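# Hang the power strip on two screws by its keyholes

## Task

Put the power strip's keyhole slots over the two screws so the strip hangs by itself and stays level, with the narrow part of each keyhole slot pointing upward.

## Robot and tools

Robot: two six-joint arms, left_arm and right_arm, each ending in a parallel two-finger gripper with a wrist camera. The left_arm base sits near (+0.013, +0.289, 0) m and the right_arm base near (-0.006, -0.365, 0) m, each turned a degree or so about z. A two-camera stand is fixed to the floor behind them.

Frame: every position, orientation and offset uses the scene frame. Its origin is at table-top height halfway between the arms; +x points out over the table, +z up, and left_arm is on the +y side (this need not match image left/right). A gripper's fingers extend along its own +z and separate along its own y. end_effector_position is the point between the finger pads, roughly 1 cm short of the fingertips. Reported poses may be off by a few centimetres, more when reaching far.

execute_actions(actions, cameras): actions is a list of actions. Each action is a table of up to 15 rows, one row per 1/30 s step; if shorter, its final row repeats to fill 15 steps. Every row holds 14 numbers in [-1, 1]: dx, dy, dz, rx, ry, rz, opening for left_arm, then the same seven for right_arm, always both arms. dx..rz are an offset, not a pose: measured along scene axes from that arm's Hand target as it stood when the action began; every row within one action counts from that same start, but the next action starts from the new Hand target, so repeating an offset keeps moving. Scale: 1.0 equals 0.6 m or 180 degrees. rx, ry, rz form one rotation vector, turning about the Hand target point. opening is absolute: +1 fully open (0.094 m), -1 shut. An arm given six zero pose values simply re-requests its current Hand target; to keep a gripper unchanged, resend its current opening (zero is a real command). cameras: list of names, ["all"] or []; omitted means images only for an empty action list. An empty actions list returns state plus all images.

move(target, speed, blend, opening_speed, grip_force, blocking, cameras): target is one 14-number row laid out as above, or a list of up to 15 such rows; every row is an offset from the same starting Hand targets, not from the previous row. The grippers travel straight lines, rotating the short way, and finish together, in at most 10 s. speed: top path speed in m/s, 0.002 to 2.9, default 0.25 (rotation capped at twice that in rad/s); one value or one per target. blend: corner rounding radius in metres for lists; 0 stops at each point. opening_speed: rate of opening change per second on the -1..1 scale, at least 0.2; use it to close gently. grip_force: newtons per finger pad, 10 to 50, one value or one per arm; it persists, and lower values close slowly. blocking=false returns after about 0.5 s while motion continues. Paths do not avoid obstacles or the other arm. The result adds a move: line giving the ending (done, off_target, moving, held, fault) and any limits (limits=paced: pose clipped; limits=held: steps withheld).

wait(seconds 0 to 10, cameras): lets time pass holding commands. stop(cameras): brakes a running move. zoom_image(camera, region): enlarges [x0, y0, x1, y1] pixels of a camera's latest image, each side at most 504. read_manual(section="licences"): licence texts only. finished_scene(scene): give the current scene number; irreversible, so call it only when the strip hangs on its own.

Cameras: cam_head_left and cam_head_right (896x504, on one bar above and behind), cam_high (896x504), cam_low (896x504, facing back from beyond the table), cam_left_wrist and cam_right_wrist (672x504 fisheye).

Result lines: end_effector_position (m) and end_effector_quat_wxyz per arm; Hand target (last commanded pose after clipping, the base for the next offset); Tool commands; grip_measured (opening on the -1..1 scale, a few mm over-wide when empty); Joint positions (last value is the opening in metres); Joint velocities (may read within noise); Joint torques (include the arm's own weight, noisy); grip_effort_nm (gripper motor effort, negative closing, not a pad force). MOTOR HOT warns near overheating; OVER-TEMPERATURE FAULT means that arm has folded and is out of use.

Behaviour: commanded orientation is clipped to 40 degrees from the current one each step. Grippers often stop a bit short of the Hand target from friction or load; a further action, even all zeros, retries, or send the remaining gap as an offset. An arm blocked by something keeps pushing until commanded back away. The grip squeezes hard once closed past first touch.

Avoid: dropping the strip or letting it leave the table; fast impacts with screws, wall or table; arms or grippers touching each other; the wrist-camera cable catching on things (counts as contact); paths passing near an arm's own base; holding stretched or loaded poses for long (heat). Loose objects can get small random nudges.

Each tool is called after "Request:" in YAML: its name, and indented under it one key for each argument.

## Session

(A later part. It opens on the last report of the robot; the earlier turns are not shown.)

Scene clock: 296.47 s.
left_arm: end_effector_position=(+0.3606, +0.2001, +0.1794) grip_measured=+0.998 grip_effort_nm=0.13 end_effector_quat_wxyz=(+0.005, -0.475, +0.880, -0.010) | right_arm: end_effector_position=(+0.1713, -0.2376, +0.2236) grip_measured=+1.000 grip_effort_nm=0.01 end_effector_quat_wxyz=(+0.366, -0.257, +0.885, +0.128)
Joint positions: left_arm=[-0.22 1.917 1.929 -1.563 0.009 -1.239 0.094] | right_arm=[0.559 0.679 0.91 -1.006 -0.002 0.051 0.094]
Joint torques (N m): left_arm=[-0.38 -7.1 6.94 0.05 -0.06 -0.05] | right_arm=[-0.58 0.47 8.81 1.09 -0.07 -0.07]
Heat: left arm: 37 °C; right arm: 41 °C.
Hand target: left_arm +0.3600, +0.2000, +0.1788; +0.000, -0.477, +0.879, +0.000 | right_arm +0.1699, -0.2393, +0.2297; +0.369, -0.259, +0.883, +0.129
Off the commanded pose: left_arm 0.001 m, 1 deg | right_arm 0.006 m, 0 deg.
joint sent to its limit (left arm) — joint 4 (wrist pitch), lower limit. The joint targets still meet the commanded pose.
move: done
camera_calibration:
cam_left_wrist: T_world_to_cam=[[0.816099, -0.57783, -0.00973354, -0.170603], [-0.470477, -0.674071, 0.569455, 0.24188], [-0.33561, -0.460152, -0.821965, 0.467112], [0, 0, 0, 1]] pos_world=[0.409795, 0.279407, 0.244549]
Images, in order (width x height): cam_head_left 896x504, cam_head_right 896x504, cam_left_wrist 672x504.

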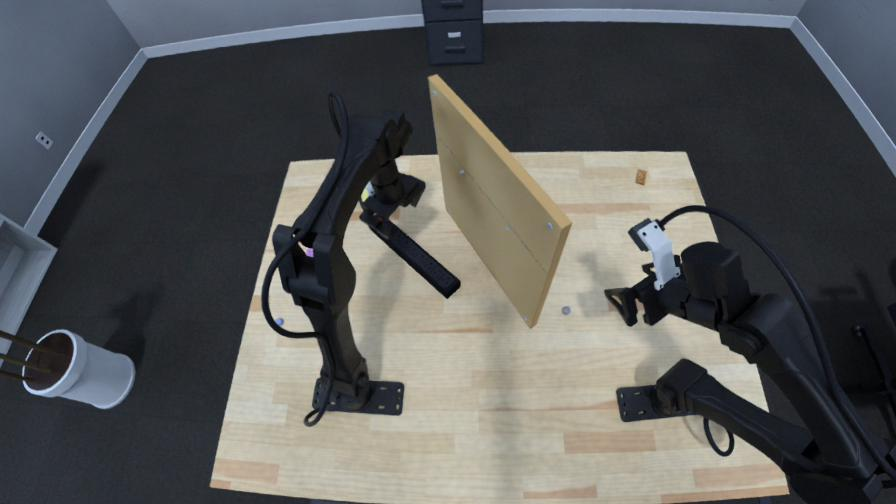

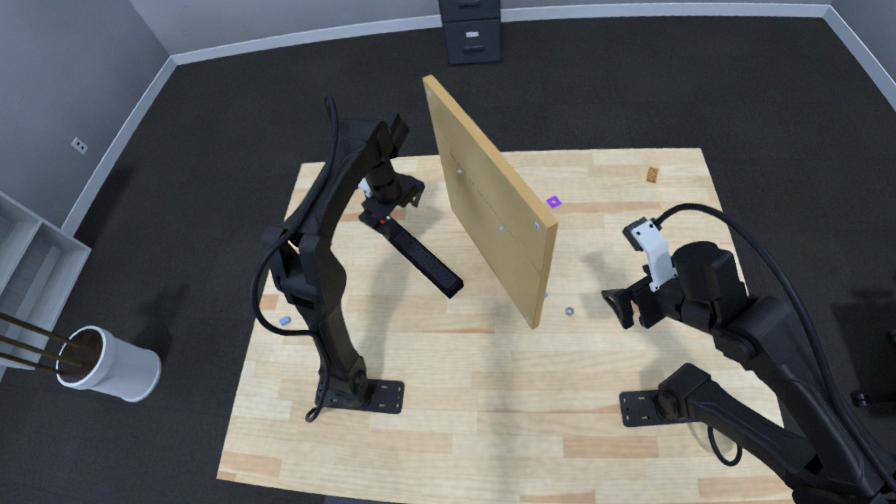

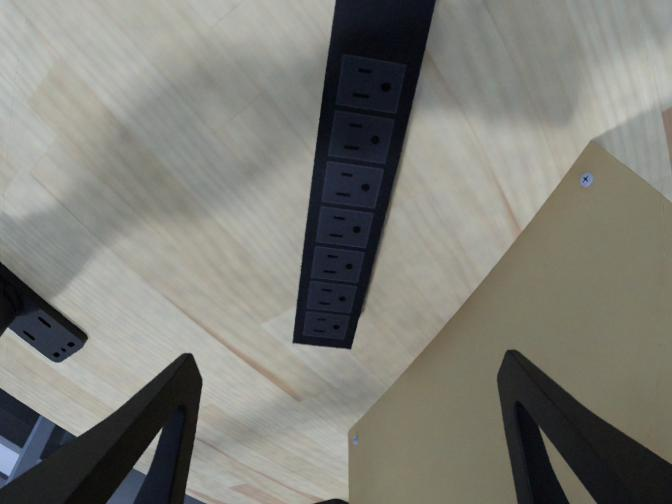

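Request:
move:
  target:
    - [-0.1,0.0667,-0.05,0,0,-0.5,1,0,0,0,0,0,0,1]
    - [-0.1,0.0667,-0.05,0,0,-0.98,1,0,0,0,0,0,0,1]
  speed: 0.6
  blend: [0.02, 0]
  cameras: ["cam_head_left","cam_head_right","cam_left_wrist"]

Scene clock: 311.07 s.
left_arm: end_effector_position=(+0.3050, +0.2403, +0.1474) grip_measured=+0.998 grip_effort_nm=0.11 end_effector_quat_wxyz=(-0.009, +0.863, +0.506, +0.004) | right_arm: end_effector_position=(+0.1713, -0.2376, +0.2236) grip_measured=+1.000 grip_effort_nm=0.01 end_effector_quat_wxyz=(+0.366, -0.257, +0.885, +0.128)
Joint positions: left_arm=[-0.152 1.67 1.495 -1.402 -0.019 1.902 0.094] | right_arm=[0.559 0.679 0.91 -1.006 -0.002 0.051 0.094]
Joint torques (N m): left_arm=[0.65 -7.87 4.14 0.21 0.18 0.14] | right_arm=[-0.58 0.47 8.81 1.08 -0.06 -0.07]
Heat: left arm: 37 °C; right arm: 41 °C.
Hand target: left_arm +0.3000, +0.2400, +0.1488; +0.000, +0.864, +0.504, +0.000 | right_arm +0.1699, -0.2393, +0.2297; +0.369, -0.259, +0.883, +0.129
Off the commanded pose: left_arm 0.005 m, 1 deg | right_arm 0.006 m, 0 deg.
move: done
camera_calibration:
cam_left_wrist: T_world_to_cam=[[-0.853975, 0.519964, -0.0190758, 0.144675], [0.413514, 0.700483, 0.581661, -0.340644], [0.315805, 0.488836, -0.813208, 0.012637], [0, 0, 0, 1]] pos_world=[0.260419, 0.157212, 0.211175]
Images, in order (width x height): cam_head_left 896x504, cam_head_right 896x504, cam_left_wrist 672x504.

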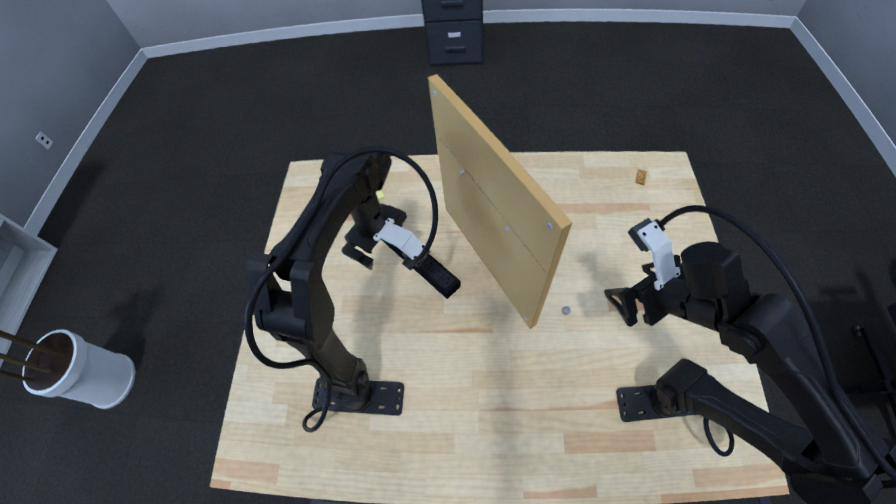

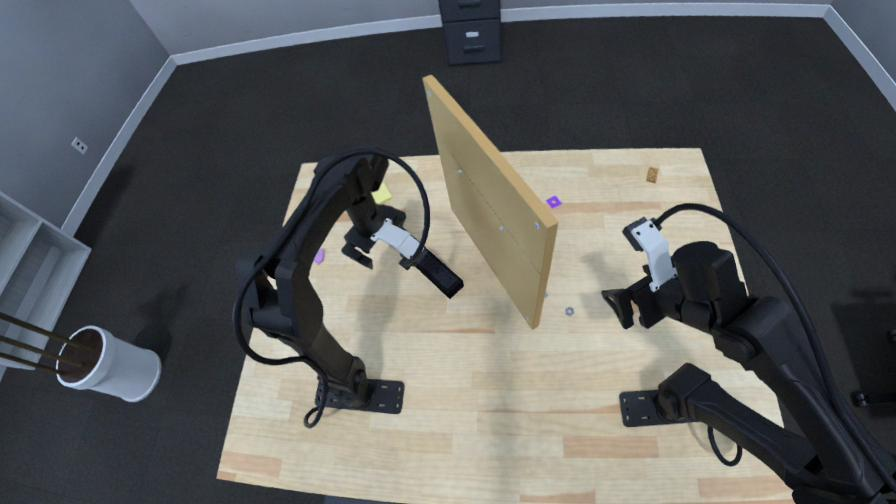

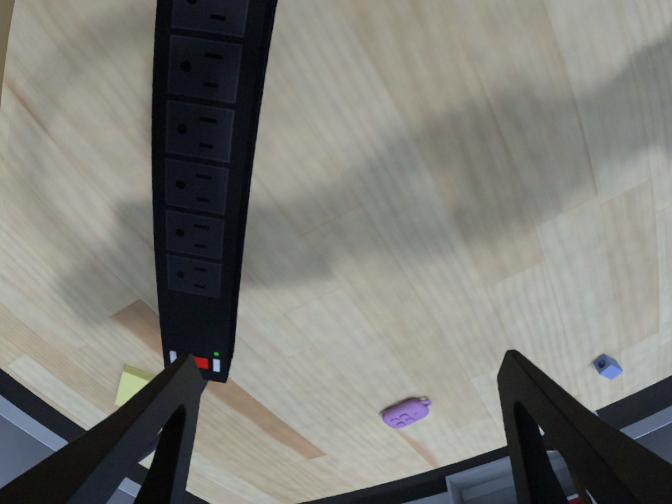

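Request:
move:
  target: [0.1117,-0.0725,-0.1,0,0,-0.07,1,0,0,0,0,0,0,1]
  speed: 0.25
  cameras: ["cam_head_left","cam_head_right","cam_left_wrist"]

Scene clock: 333.93 s.
left_arm: end_effector_position=(+0.3612, +0.2024, +0.0869) grip_measured=+0.998 grip_effort_nm=0.10 end_effector_quat_wxyz=(-0.011, +0.911, +0.413, +0.001) | right_arm: end_effector_position=(+0.1713, -0.2376, +0.2236) grip_measured=+1.000 grip_effort_nm=0.01 end_effector_quat_wxyz=(+0.366, -0.257, +0.885, +0.128)
Joint positions: left_arm=[-0.227 1.925 1.57 -1.229 -0.018 2.036 0.094] | right_arm=[0.559 0.679 0.91 -1.006 -0.002 0.051 0.094]
Joint torques (N m): left_arm=[-0.2 -7.13 8.25 0.17 0.14 0.09] | right_arm=[-0.58 0.47 8.8 1.08 -0.06 -0.07]
Heat: left arm: 37 °C; right arm: 41 °C.
Hand target: left_arm +0.3671, +0.1965, +0.0889; +0.000, +0.914, +0.406, +0.000 | right_arm +0.1699, -0.2393, +0.2297; +0.369, -0.259, +0.883, +0.129
Off the commanded pose: left_arm 0.008 m, 1 deg | right_arm 0.006 m, 0 deg.
move: done
camera_calibration:
cam_left_wrist: T_world_to_cam=[[-0.727411, 0.686096, -0.0121077, 0.131274], [0.555508, 0.599134, 0.576584, -0.332564], [0.402846, 0.412687, -0.816948, -0.0513856], [0, 0, 0, 1]] pos_world=[0.300932, 0.13039, 0.151361]
Images, in order (width x height): cam_head_left 896x504, cam_head_right 896x504, cam_left_wrist 672x504.

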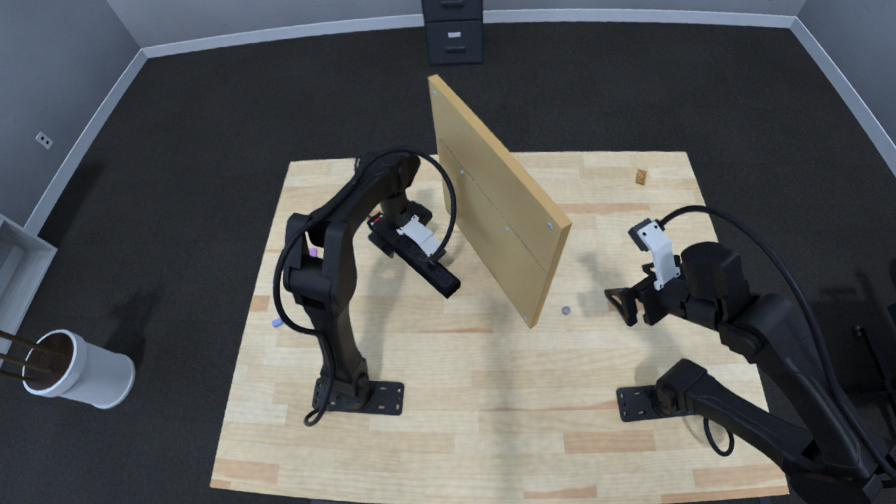

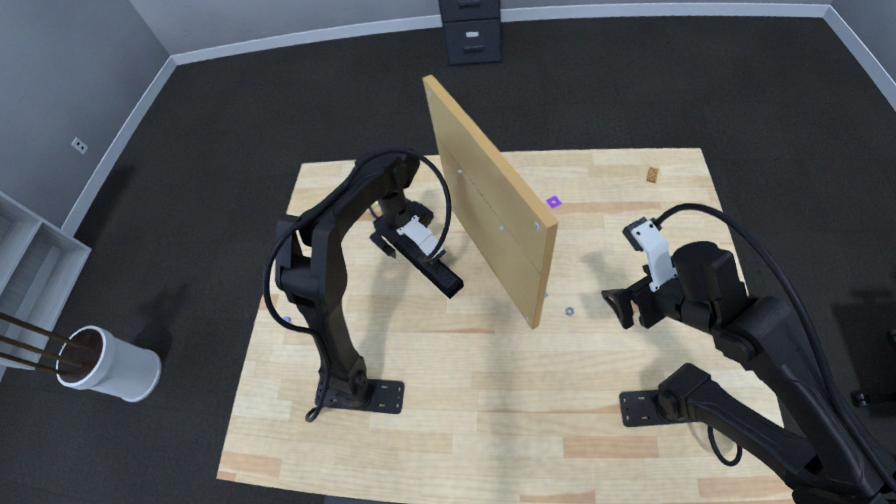

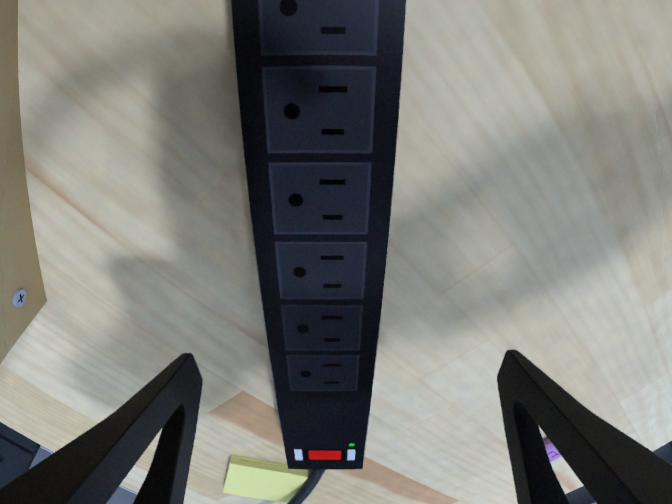

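Request:
move:
  target: [0.0095,-0.009,-0.09,0,0,0,1,0,0,0,0,0,0,1]
  speed: 0.12
  cameras: ["cam_left_wrist","cam_low"]

Request:
zoom_image:
  camera: "cam_low"
  region: [490, 220, 640, 330]

Scene clock: 340.43 s.
left_arm: end_effector_position=(+0.3789, +0.1953, +0.0436) grip_measured=+0.998 grip_effort_nm=0.11 end_effector_quat_wxyz=(+0.002, +0.912, +0.410, +0.016) | right_arm: end_effector_position=(+0.1713, -0.2376, +0.2236) grip_measured=+1.000 grip_effort_nm=0.01 end_effector_quat_wxyz=(+0.366, -0.257, +0.885, +0.128)
Joint positions: left_arm=[-0.233 1.991 1.488 -1.041 -0.018 2.036 0.094] | right_arm=[0.559 0.679 0.91 -1.006 -0.002 0.051 0.094]
Joint torques (N m): left_arm=[-0.55 -7.54 4.66 0.29 0.13 0.05] | right_arm=[-0.59 0.46 8.81 1.08 -0.07 -0.06]
Heat: left arm: 37 °C; right arm: 41 °C.
Hand target: left_arm +0.3727, +0.1912, +0.0348; +0.000, +0.914, +0.407, +0.000 | right_arm +0.1699, -0.2393, +0.2297; +0.369, -0.259, +0.883, +0.129
Off the commanded pose: left_arm 0.011 m, 2 deg | right_arm 0.006 m, 0 deg.
move: off_target (left_arm)
camera_calibration:
cam_left_wrist: T_world_to_cam=[[-0.721534, 0.690811, -0.0465813, 0.14684], [0.53744, 0.601217, 0.591351, -0.307372], [0.436517, 0.401645, -0.805067, -0.102083], [0, 0, 0, 1]] pos_world=[0.315705, 0.12436, 0.106421]
Images, in order (width x height): cam_low 896x504, cam_left_wrist 672x504.

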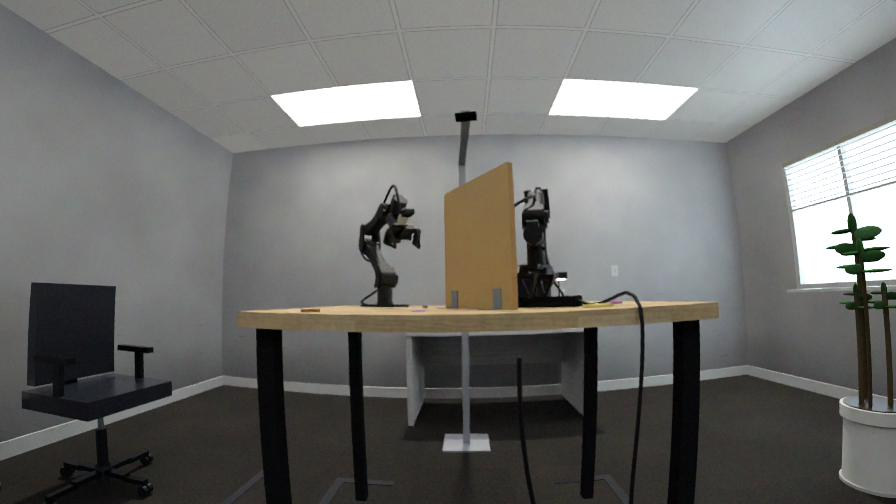

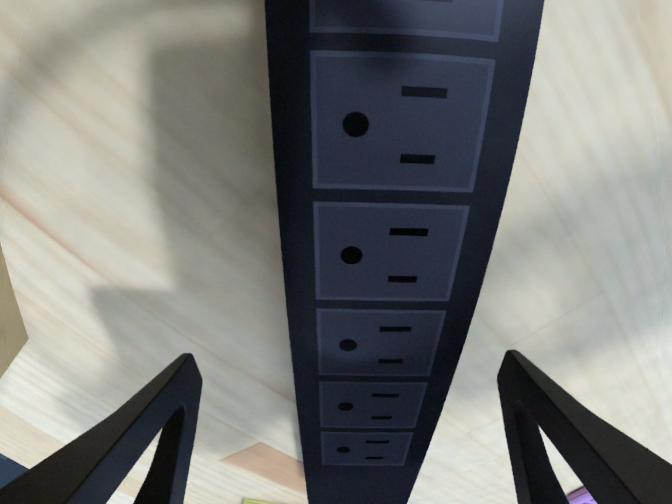

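Scaled by 3.360 from the camera's 896x504 image, which has a finer 1280x720 frame.

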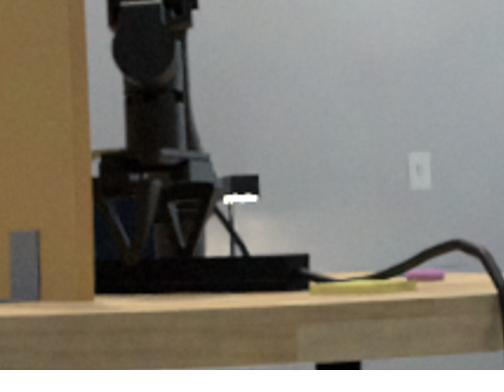

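Request:
move:
  target: [-0.0135,-0.002,-0.027,0,0,0,1,0,0,0,0,0,0,1]
  speed: 0.1
  cameras: ["cam_left_wrist","cam_low"]

Request:
zoom_image:
  camera: "cam_low"
  region: [490, 220, 640, 330]

Scene clock: 349.30 s.
left_arm: end_effector_position=(+0.3719, +0.1939, +0.0257) grip_measured=+0.998 grip_effort_nm=0.10 end_effector_quat_wxyz=(+0.001, +0.913, +0.407, +0.015) | right_arm: end_effector_position=(+0.1713, -0.2376, +0.2236) grip_measured=+1.000 grip_effort_nm=0.01 end_effector_quat_wxyz=(+0.366, -0.257, +0.885, +0.128)
Joint positions: left_arm=[-0.242 1.991 1.413 -0.97 -0.018 2.034 0.094] | right_arm=[0.559 0.679 0.91 -1.006 -0.002 0.051 0.094]
Joint torques (N m): left_arm=[-0.42 -7.84 4.22 0.22 0.17 -0.05] | right_arm=[-0.58 0.49 8.81 1.08 -0.06 -0.07]
Heat: left arm: 37 °C; right arm: 41 °C.
Hand target: left_arm +0.3647, +0.1900, +0.0186; +0.000, +0.914, +0.407, +0.000 | right_arm +0.1699, -0.2393, +0.2297; +0.369, -0.259, +0.883, +0.129
Off the commanded pose: left_arm 0.011 m, 2 deg | right_arm 0.006 m, 0 deg.
move: off_target (left_arm)
camera_calibration:
cam_left_wrist: T_world_to_cam=[[-0.717476, 0.695219, -0.0435767, 0.139445], [0.543048, 0.59742, 0.590075, -0.293512], [0.436265, 0.399701, -0.806172, -0.112452], [0, 0, 0, 1]] pos_world=[0.308498, 0.123352, 0.0886154]
Images, in order (width x height): cam_low 896x504, cam_left_wrist 672x504.

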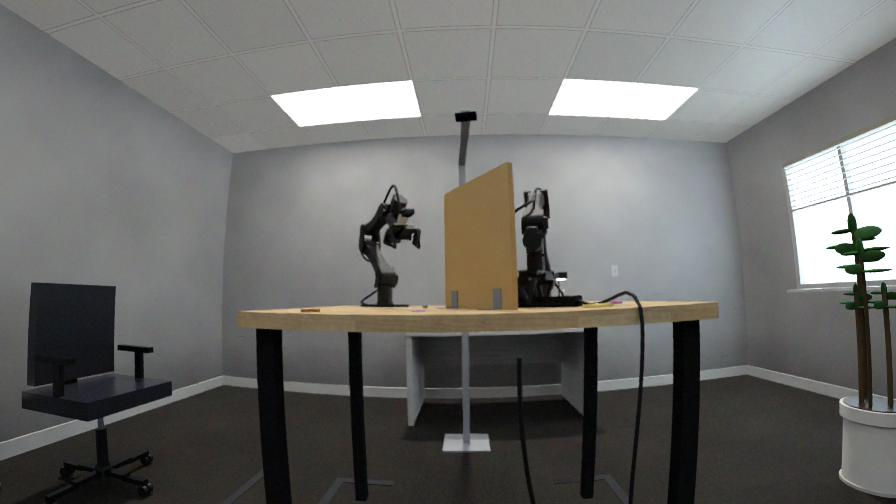

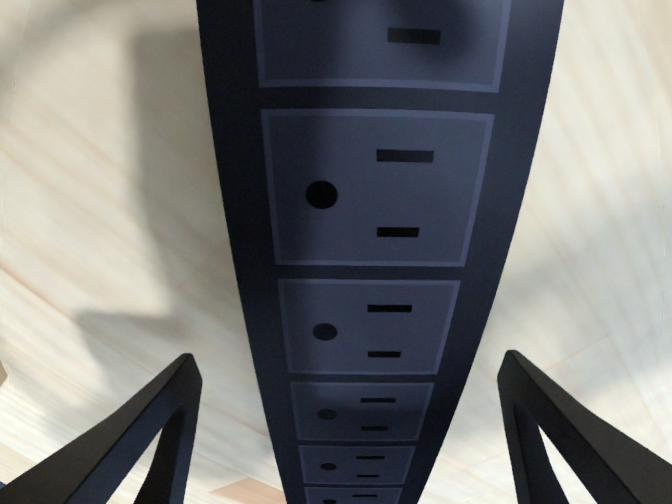

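Scaled by 3.360 from the camera's 896x504 image, which has a finer 1280x720 frame.

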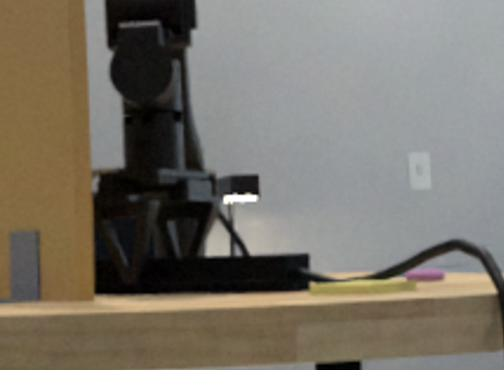

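Request:
move:
  target: [0,0,0,0,0,0,-0.3,0,0,0,0,0,0,1]
  opening_speed: 0.6
  cameras: ["cam_left_wrist"]

Scene clock: 360.13 s.
left_arm: end_effector_position=(+0.3720, +0.1939, +0.0257) grip_measured=-0.020 grip_effort_nm=-1.02 end_effector_quat_wxyz=(+0.001, +0.913, +0.407, +0.015) | right_arm: end_effector_position=(+0.1713, -0.2376, +0.2236) grip_measured=+1.000 grip_effort_nm=0.01 end_effector_quat_wxyz=(+0.366, -0.257, +0.885, +0.128)
Joint positions: left_arm=[-0.242 1.991 1.413 -0.969 -0.018 2.034 0.046] | right_arm=[0.559 0.679 0.91 -1.006 -0.002 0.051 0.094]
Joint torques (N m): left_arm=[-0.42 -7.88 4.16 0.23 0.19 -0.03] | right_arm=[-0.57 0.47 8.81 1.08 -0.06 -0.06]
Heat: left arm: 37 °C; right arm: 41 °C.
Hand target: left_arm +0.3646, +0.1900, +0.0186; +0.000, +0.914, +0.407, +0.000 | right_arm +0.1699, -0.2393, +0.2297; +0.369, -0.259, +0.883, +0.129
Off the commanded pose: left_arm 0.011 m, 2 deg | right_arm 0.006 m, 0 deg.
move: off_target (left_arm)
camera_calibration:
cam_left_wrist: T_world_to_cam=[[-0.717425, 0.695251, -0.0438918, 0.139595], [0.542877, 0.597451, 0.590201, -0.293469], [0.436561, 0.399597, -0.806062, -0.112543], [0, 0, 0, 1]] pos_world=[0.308599, 0.123252, 0.088616]
Images, in order (width x height): cam_left_wrist 672x504.

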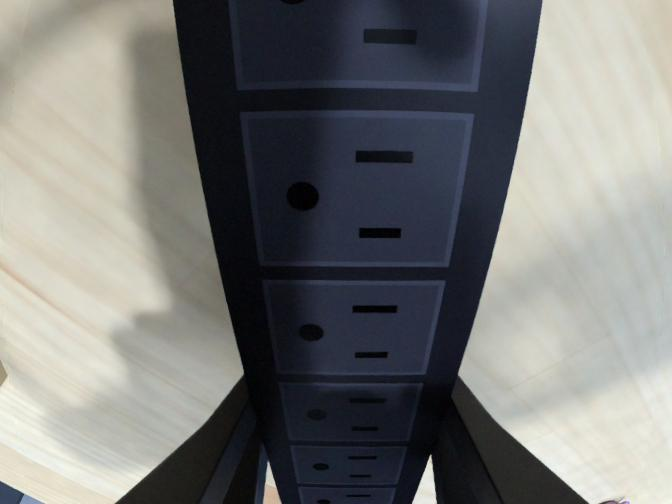

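Request:
move:
  target:
    - [0,0,0.06,0,0,0,-0.3,0,0,0,0,0,0,1]
    - [-0.141,0.1,0.217,0,0,0.0,-0.3,0,0,0,0,0,0,1]
    - [-0.1743,0.1167,0.3,0,0,0.733,-0.3,0,0,0,0,0,0,1]
  speed: 0.4
  blend: [0.02,0.04,0]
  cameras: ["cam_head_left","cam_head_right","cam_left_wrist","cam_low","cam_high"]

Scene clock: 382.60 s.
left_arm: end_effector_position=(+0.2748, +0.2599, +0.1847) grip_measured=-0.021 grip_effort_nm=-1.02 end_effector_quat_wxyz=(+0.016, +0.022, +1.000, +0.008) | right_arm: end_effector_position=(+0.1713, -0.2376, +0.2236) grip_measured=+1.000 grip_effort_nm=0.00 end_effector_quat_wxyz=(+0.366, -0.257, +0.885, +0.128)
Joint positions: left_arm=[-0.098 1.53 1.501 -1.511 -0.018 -0.082 0.046] | right_arm=[0.559 0.679 0.91 -1.006 -0.002 0.051 0.094]
Joint torques (N m): left_arm=[0.53 -6.91 8.24 -0.5 0.18 -0.29] | right_arm=[-0.58 0.47 8.83 1.08 -0.07 -0.07]
Heat: left arm: 37 °C; right arm: 41 °C.
Hand target: left_arm +0.2600, +0.2600, +0.1986; +0.000, +0.001, +1.000, +0.000 | right_arm +0.1699, -0.2393, +0.2297; +0.369, -0.259, +0.883, +0.129
Off the commanded pose: left_arm 0.020 m, 3 deg | right_arm 0.006 m, 0 deg.
joint sent to its limit (left arm) — joint 4 (wrist pitch), lower limit. The joint targets still meet the commanded pose.
move: off_target (left_arm); blend cut to 0.0179 m at target 1
camera_calibration:
cam_left_wrist: T_world_to_cam=[[-0.0788519, -0.995696, -0.0487026, 0.295837], [-0.839316, 0.0399484, 0.542174, 0.159629], [-0.537894, 0.0836283, -0.838854, 0.387673], [0, 0, 0, 1]] pos_world=[0.365834, 0.255766, 0.253062]
Images, in order (width x height): cam_head_left 896x504, cam_head_right 896x504, cam_high 896x504, cam_low 896x504, cam_left_wrist 672x504.

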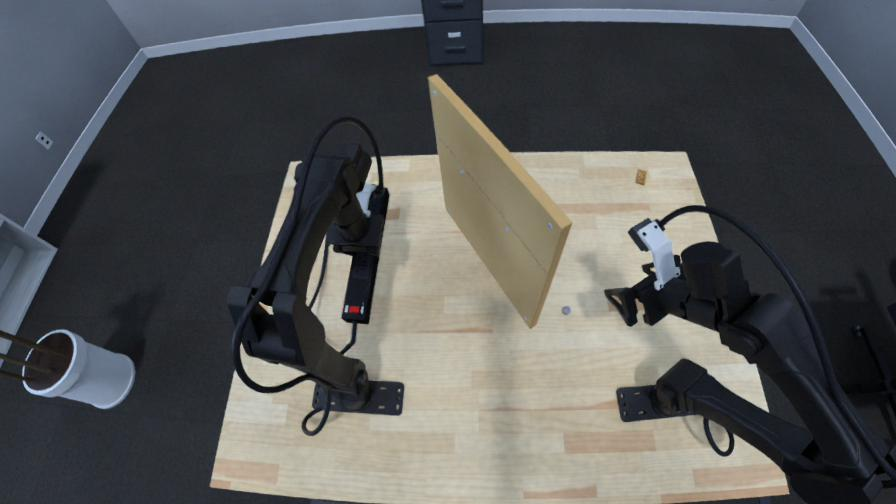

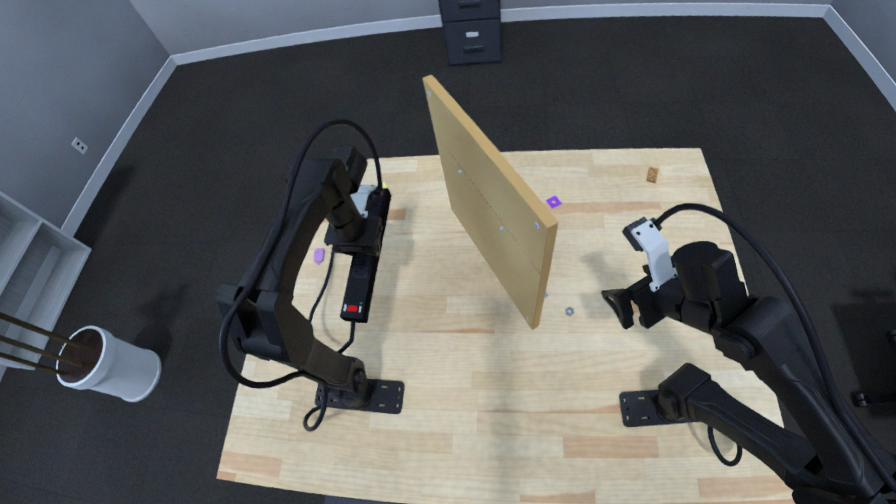

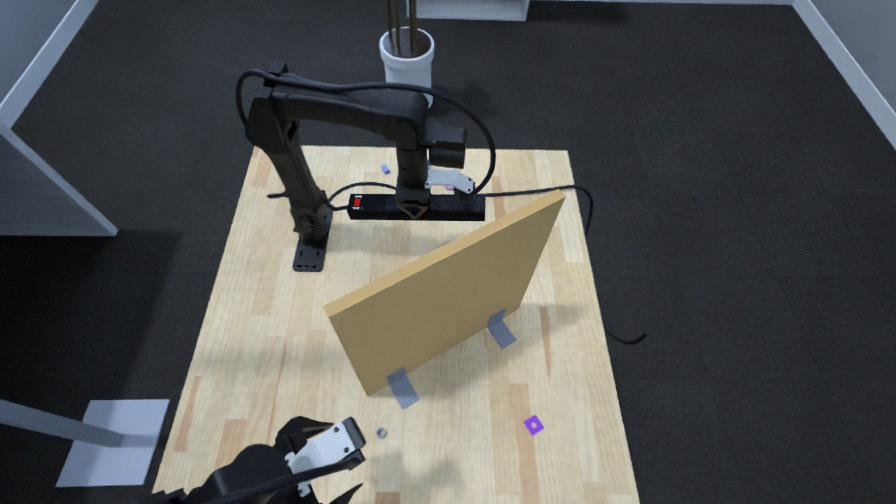

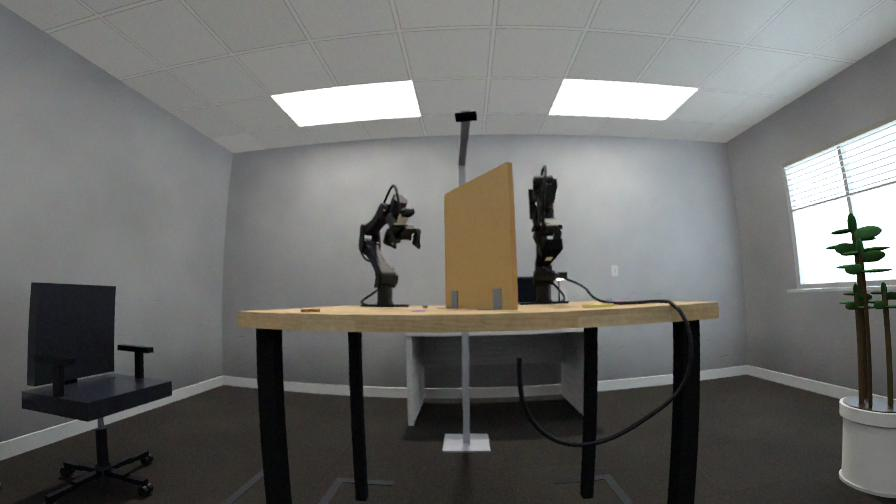

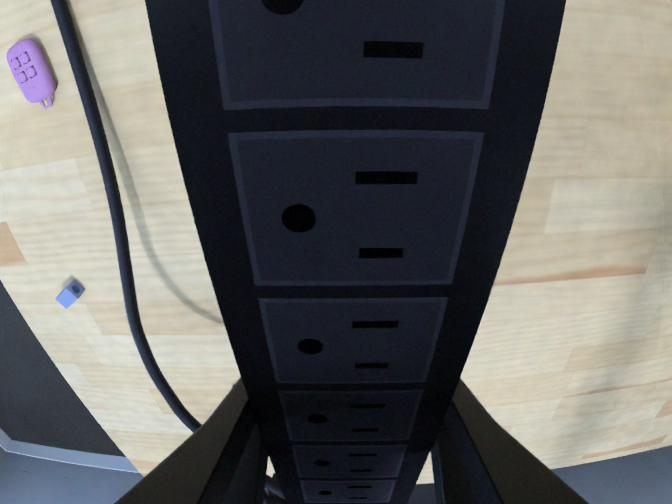

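Request:
move:
  target: [0.0412,-0.2995,0.1357,-0.485,-0.1433,0.1433,-0.3,0,0,0,0,0,0,1]
  speed: 0.3
  cameras: ["all"]

Request:
zoom_image:
  camera: "cam_head_left"
  region: [380, 80, 580, 340]

Request:
zoom_image:
  camera: "cam_head_right"
  region: [380, 80, 580, 340]

Scene clock: 405.50 s.
left_arm: end_effector_position=(+0.2908, +0.0857, +0.2691) grip_measured=-0.021 grip_effort_nm=-1.02 end_effector_quat_wxyz=(+0.203, -0.219, +0.690, -0.659) | right_arm: end_effector_position=(+0.1713, -0.2376, +0.2236) grip_measured=+1.000 grip_effort_nm=0.01 end_effector_quat_wxyz=(+0.366, -0.257, +0.885, +0.128)
Joint positions: left_arm=[-0.281 0.95 0.506 0.382 0.656 -1.542 0.046] | right_arm=[0.559 0.679 0.91 -1.006 -0.002 0.051 0.094]
Joint torques (N m): left_arm=[-1.01 -1.89 6.34 2.47 0.22 -0.22] | right_arm=[-0.58 0.46 8.81 1.09 -0.06 -0.07]
Heat: left arm: 37 °C; right arm: 41 °C.
Hand target: left_arm +0.2846, +0.0803, +0.2800; +0.201, -0.200, +0.678, -0.678 | right_arm +0.1699, -0.2393, +0.2297; +0.369, -0.259, +0.883, +0.129
Off the commanded pose: left_arm 0.014 m, 3 deg | right_arm 0.006 m, 0 deg.
move: off_target (left_arm)
camera_calibration:
cam_left_wrist: T_world_to_cam=[[0.0236337, -0.081914, 0.996359, -0.261671], [-0.99972, -0.000720316, 0.0236542, 0.323889], [-0.00121992, -0.996639, -0.0819081, 0.214422], [0, 0, 0, 1]] pos_world=[0.330244, 0.1925, 0.270619]
cam_right_wrist: T_world_to_cam=[[0.557859, -0.825095, -0.0895082, -0.267402], [-0.822429, -0.535115, -0.193036, 0.0984539], [0.111376, 0.181301, -0.9771, 0.348186], [0, 0, 0, 1]] pos_world=[0.191364, -0.231074, 0.335284]

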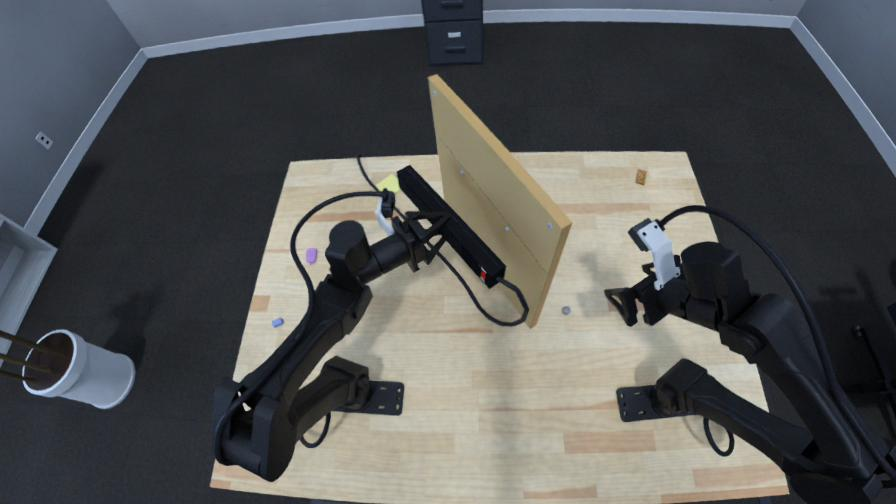

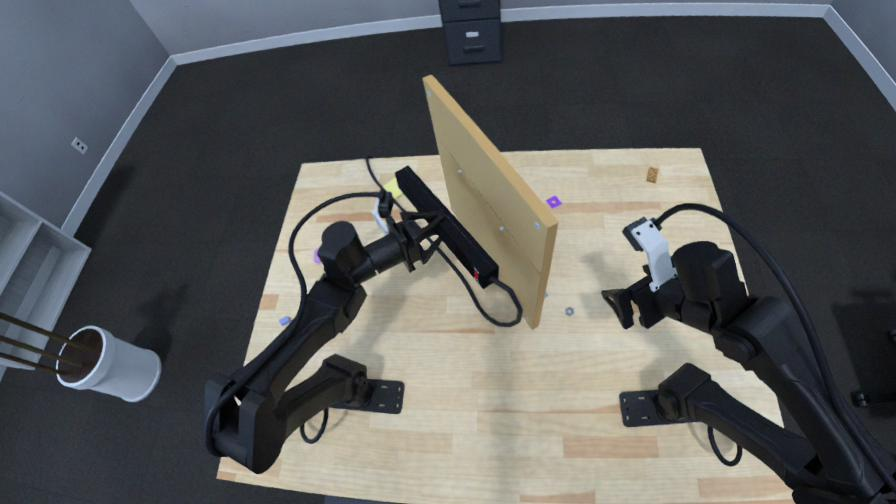

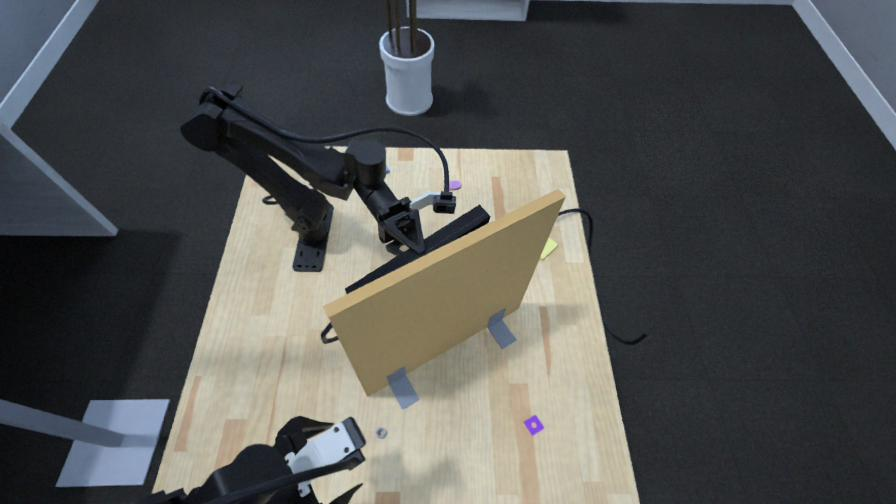

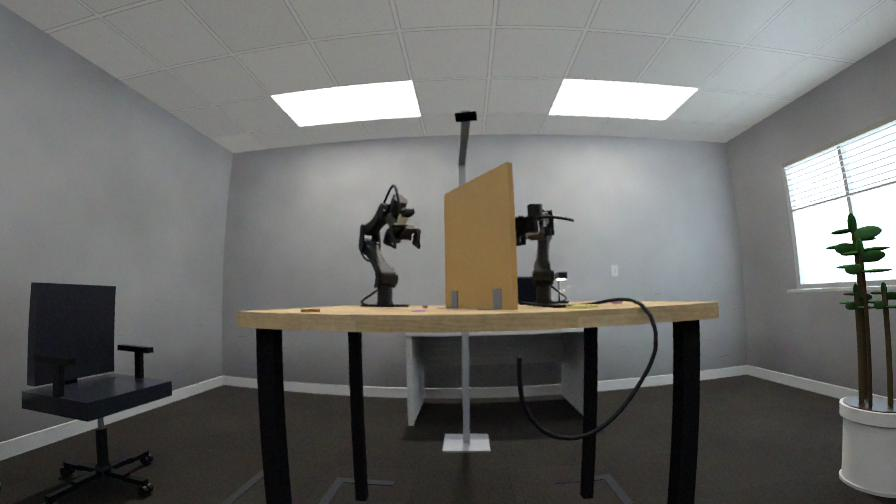

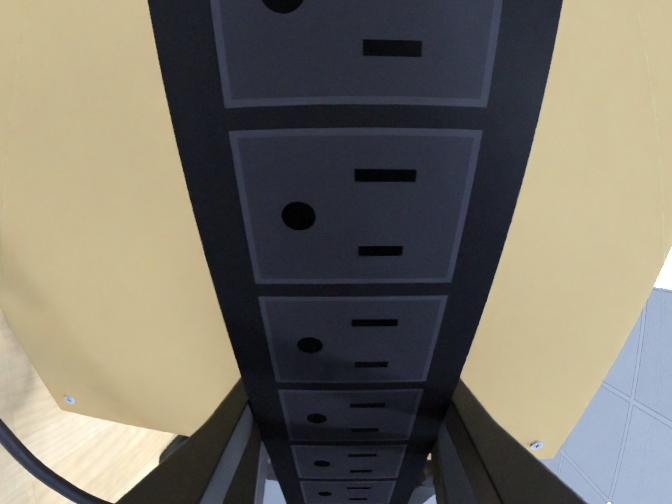

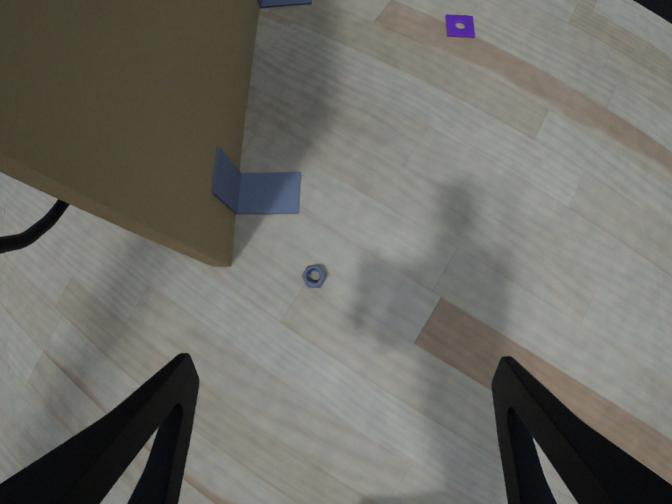

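Scaled by 1.938 from the camera's 896x504 image, which has a finer 1280x720 frame.

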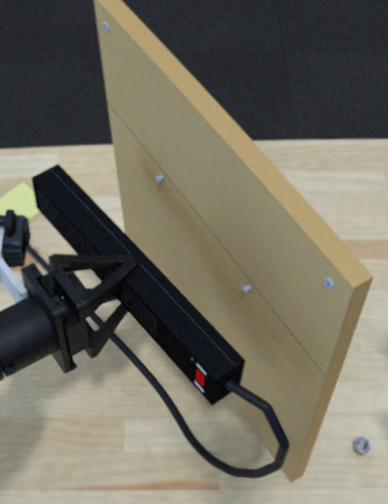

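Scaled by 1.938 from the camera's 896x504 image, which has a finer 1280x720 frame.

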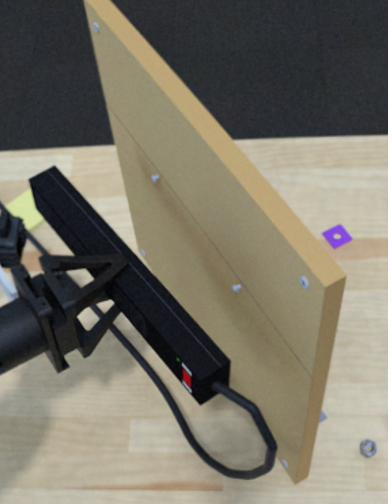

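Request:
zoom_image:
  camera: "cam_head_left"
  region: [390, 155, 470, 215]

Request:
zoom_image:
  camera: "cam_head_right"
  region: [390, 155, 470, 215]

Request:
zoom_image:
  camera: "cam_head_left"
  region: [455, 220, 535, 290]

Request:
zoom_image:
  camera: "cam_head_right"
  region: [455, 220, 535, 290]

Scaled by 6.300 from the camera's 896x504 image, which has a finer 1280x720 frame.

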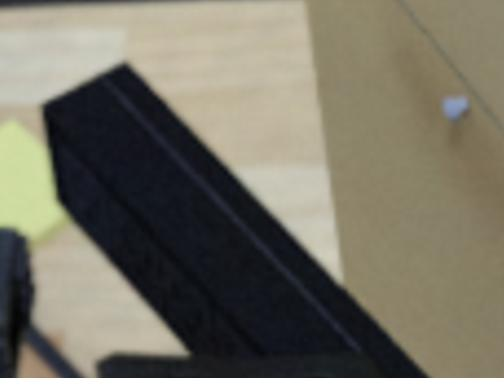

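Scaled by 6.300 from the camera's 896x504 image, which has a finer 1280x720 frame.

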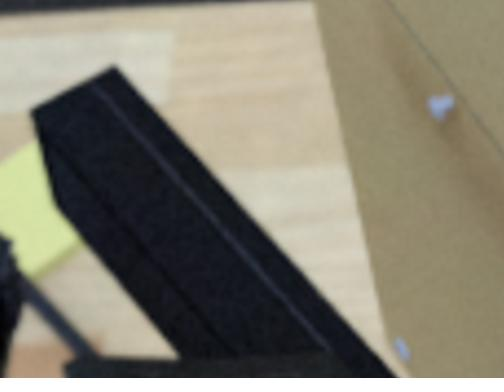

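Scaled by 6.300 from the camera's 896x504 image, which has a finer 1280x720 frame.

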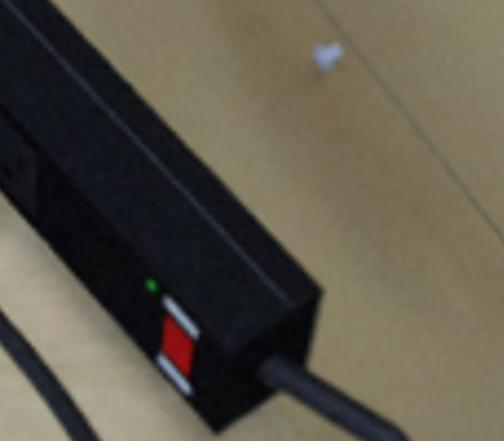

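Scaled by 6.300 from the camera's 896x504 image, which has a finer 1280x720 frame.

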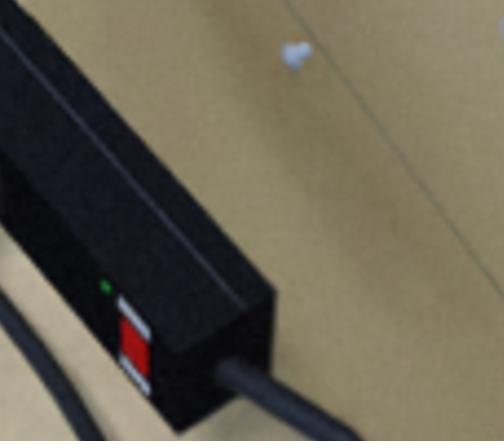

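Request:
move:
  target: [0.0255,-0.0527,0.0133,0,0,-0.0365,-0.3,0,0,0,0,0,0,1]
  speed: 0.1
  cameras: ["cam_head_left","cam_head_right","cam_left_wrist"]

Request:
zoom_image:
  camera: "cam_head_left"
  region: [390, 150, 490, 225]

Request:
zoom_image:
  camera: "cam_head_right"
  region: [390, 150, 490, 225]

Request:
zoom_image:
  camera: "cam_head_left"
  region: [455, 220, 555, 295]

Request:
zoom_image:
  camera: "cam_head_right"
  region: [455, 220, 555, 295]

Scene clock: 469.37 s.
left_arm: end_effector_position=(+0.3024, +0.0586, +0.2527) grip_measured=-0.021 grip_effort_nm=-1.02 end_effector_quat_wxyz=(+0.154, -0.200, +0.709, -0.659) | right_arm: end_effector_position=(+0.1713, -0.2376, +0.2236) grip_measured=+1.000 grip_effort_nm=0.01 end_effector_quat_wxyz=(+0.366, -0.257, +0.885, +0.128)
Joint positions: left_arm=[-0.322 1.127 0.56 0.454 0.714 -1.542 0.046] | right_arm=[0.559 0.679 0.91 -1.006 -0.002 0.051 0.094]
Joint torques (N m): left_arm=[-0.88 -2.95 11.47 2.39 0.39 -0.24] | right_arm=[-0.58 0.47 8.81 1.08 -0.06 -0.07]
Heat: left arm: 41 °C; right arm: 41 °C.
Hand target: left_arm +0.3000, +0.0487, +0.2879; +0.161, -0.161, +0.689, -0.688 | right_arm +0.1699, -0.2393, +0.2297; +0.369, -0.259, +0.883, +0.129
Off the commanded pose: left_arm 0.037 m, 6 deg | right_arm 0.006 m, 0 deg.
move: off_target (left_arm)
camera_calibration:
cam_left_wrist: T_world_to_cam=[[0.0645467, -0.097619, 0.993129, -0.258471], [-0.992534, 0.0969267, 0.0740354, 0.315292], [-0.103488, -0.990493, -0.0906339, 0.218877], [0, 0, 0, 1]] pos_world=[0.352273, 0.161004, 0.25319]
Images, in order (width x height): cam_head_left 896x504, cam_head_right 896x504, cam_left_wrist 672x504.

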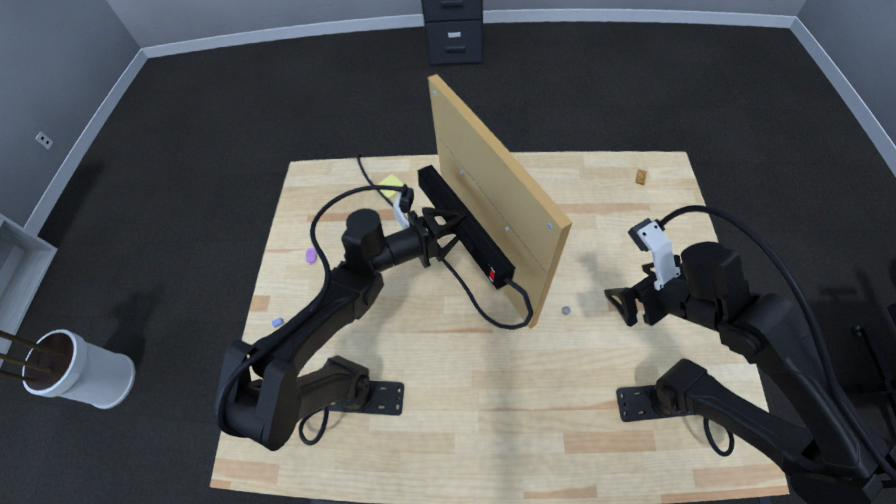

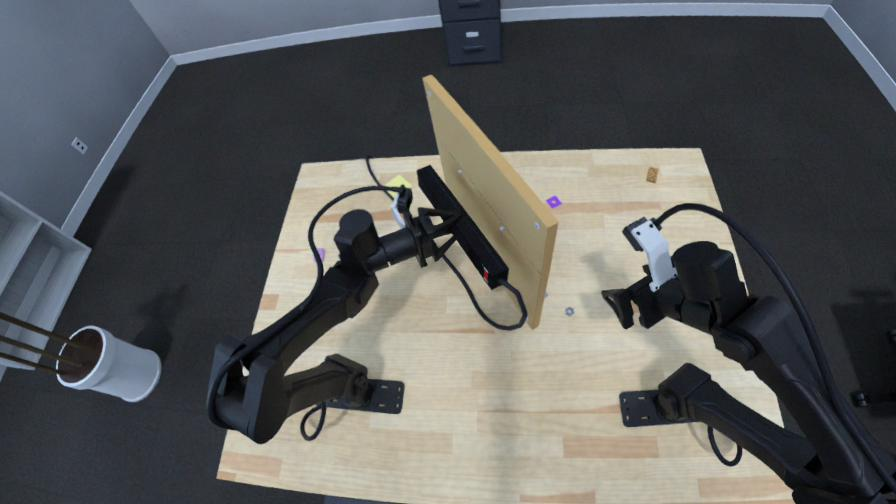

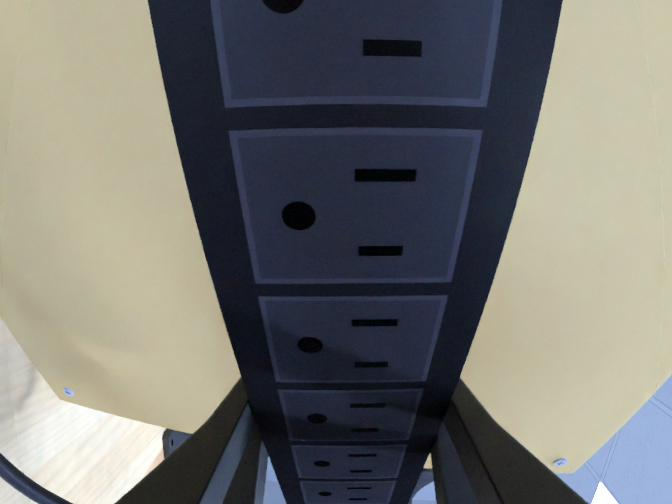

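Scaled by 5.040 from the camera's 896x504 image, which has a finer 1280x720 frame.

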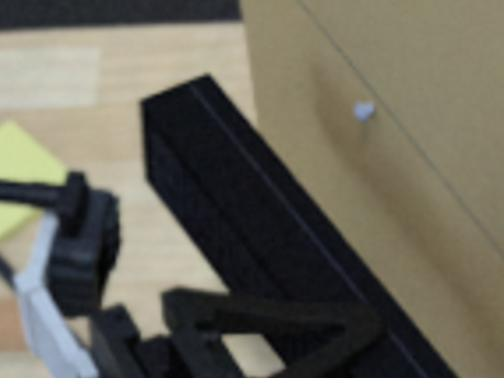

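Scaled by 5.040 from the camera's 896x504 image, which has a finer 1280x720 frame.

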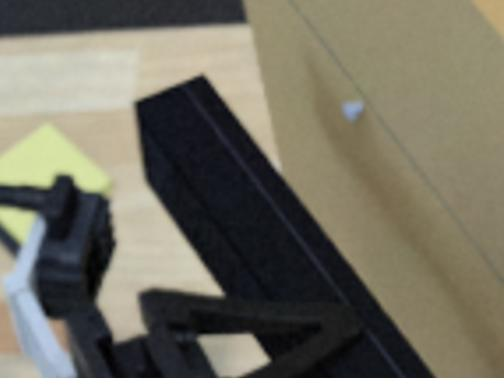

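Scaled by 5.040 from the camera's 896x504 image, which has a finer 1280x720 frame.

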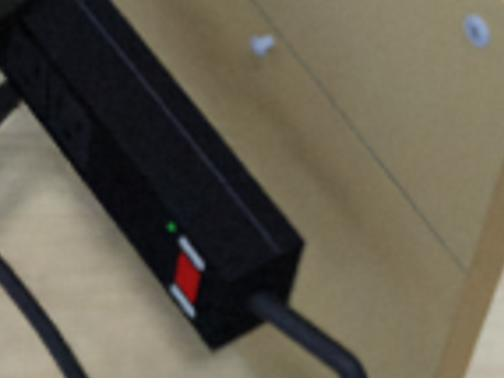

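Scaled by 5.040 from the camera's 896x504 image, which has a finer 1280x720 frame.

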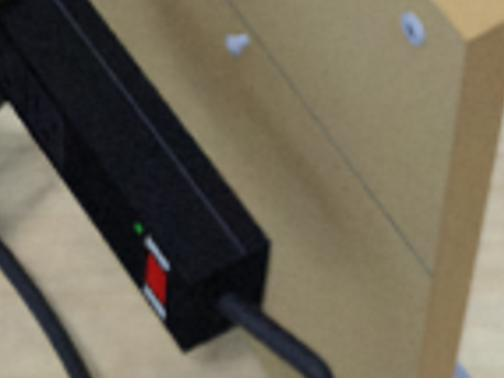

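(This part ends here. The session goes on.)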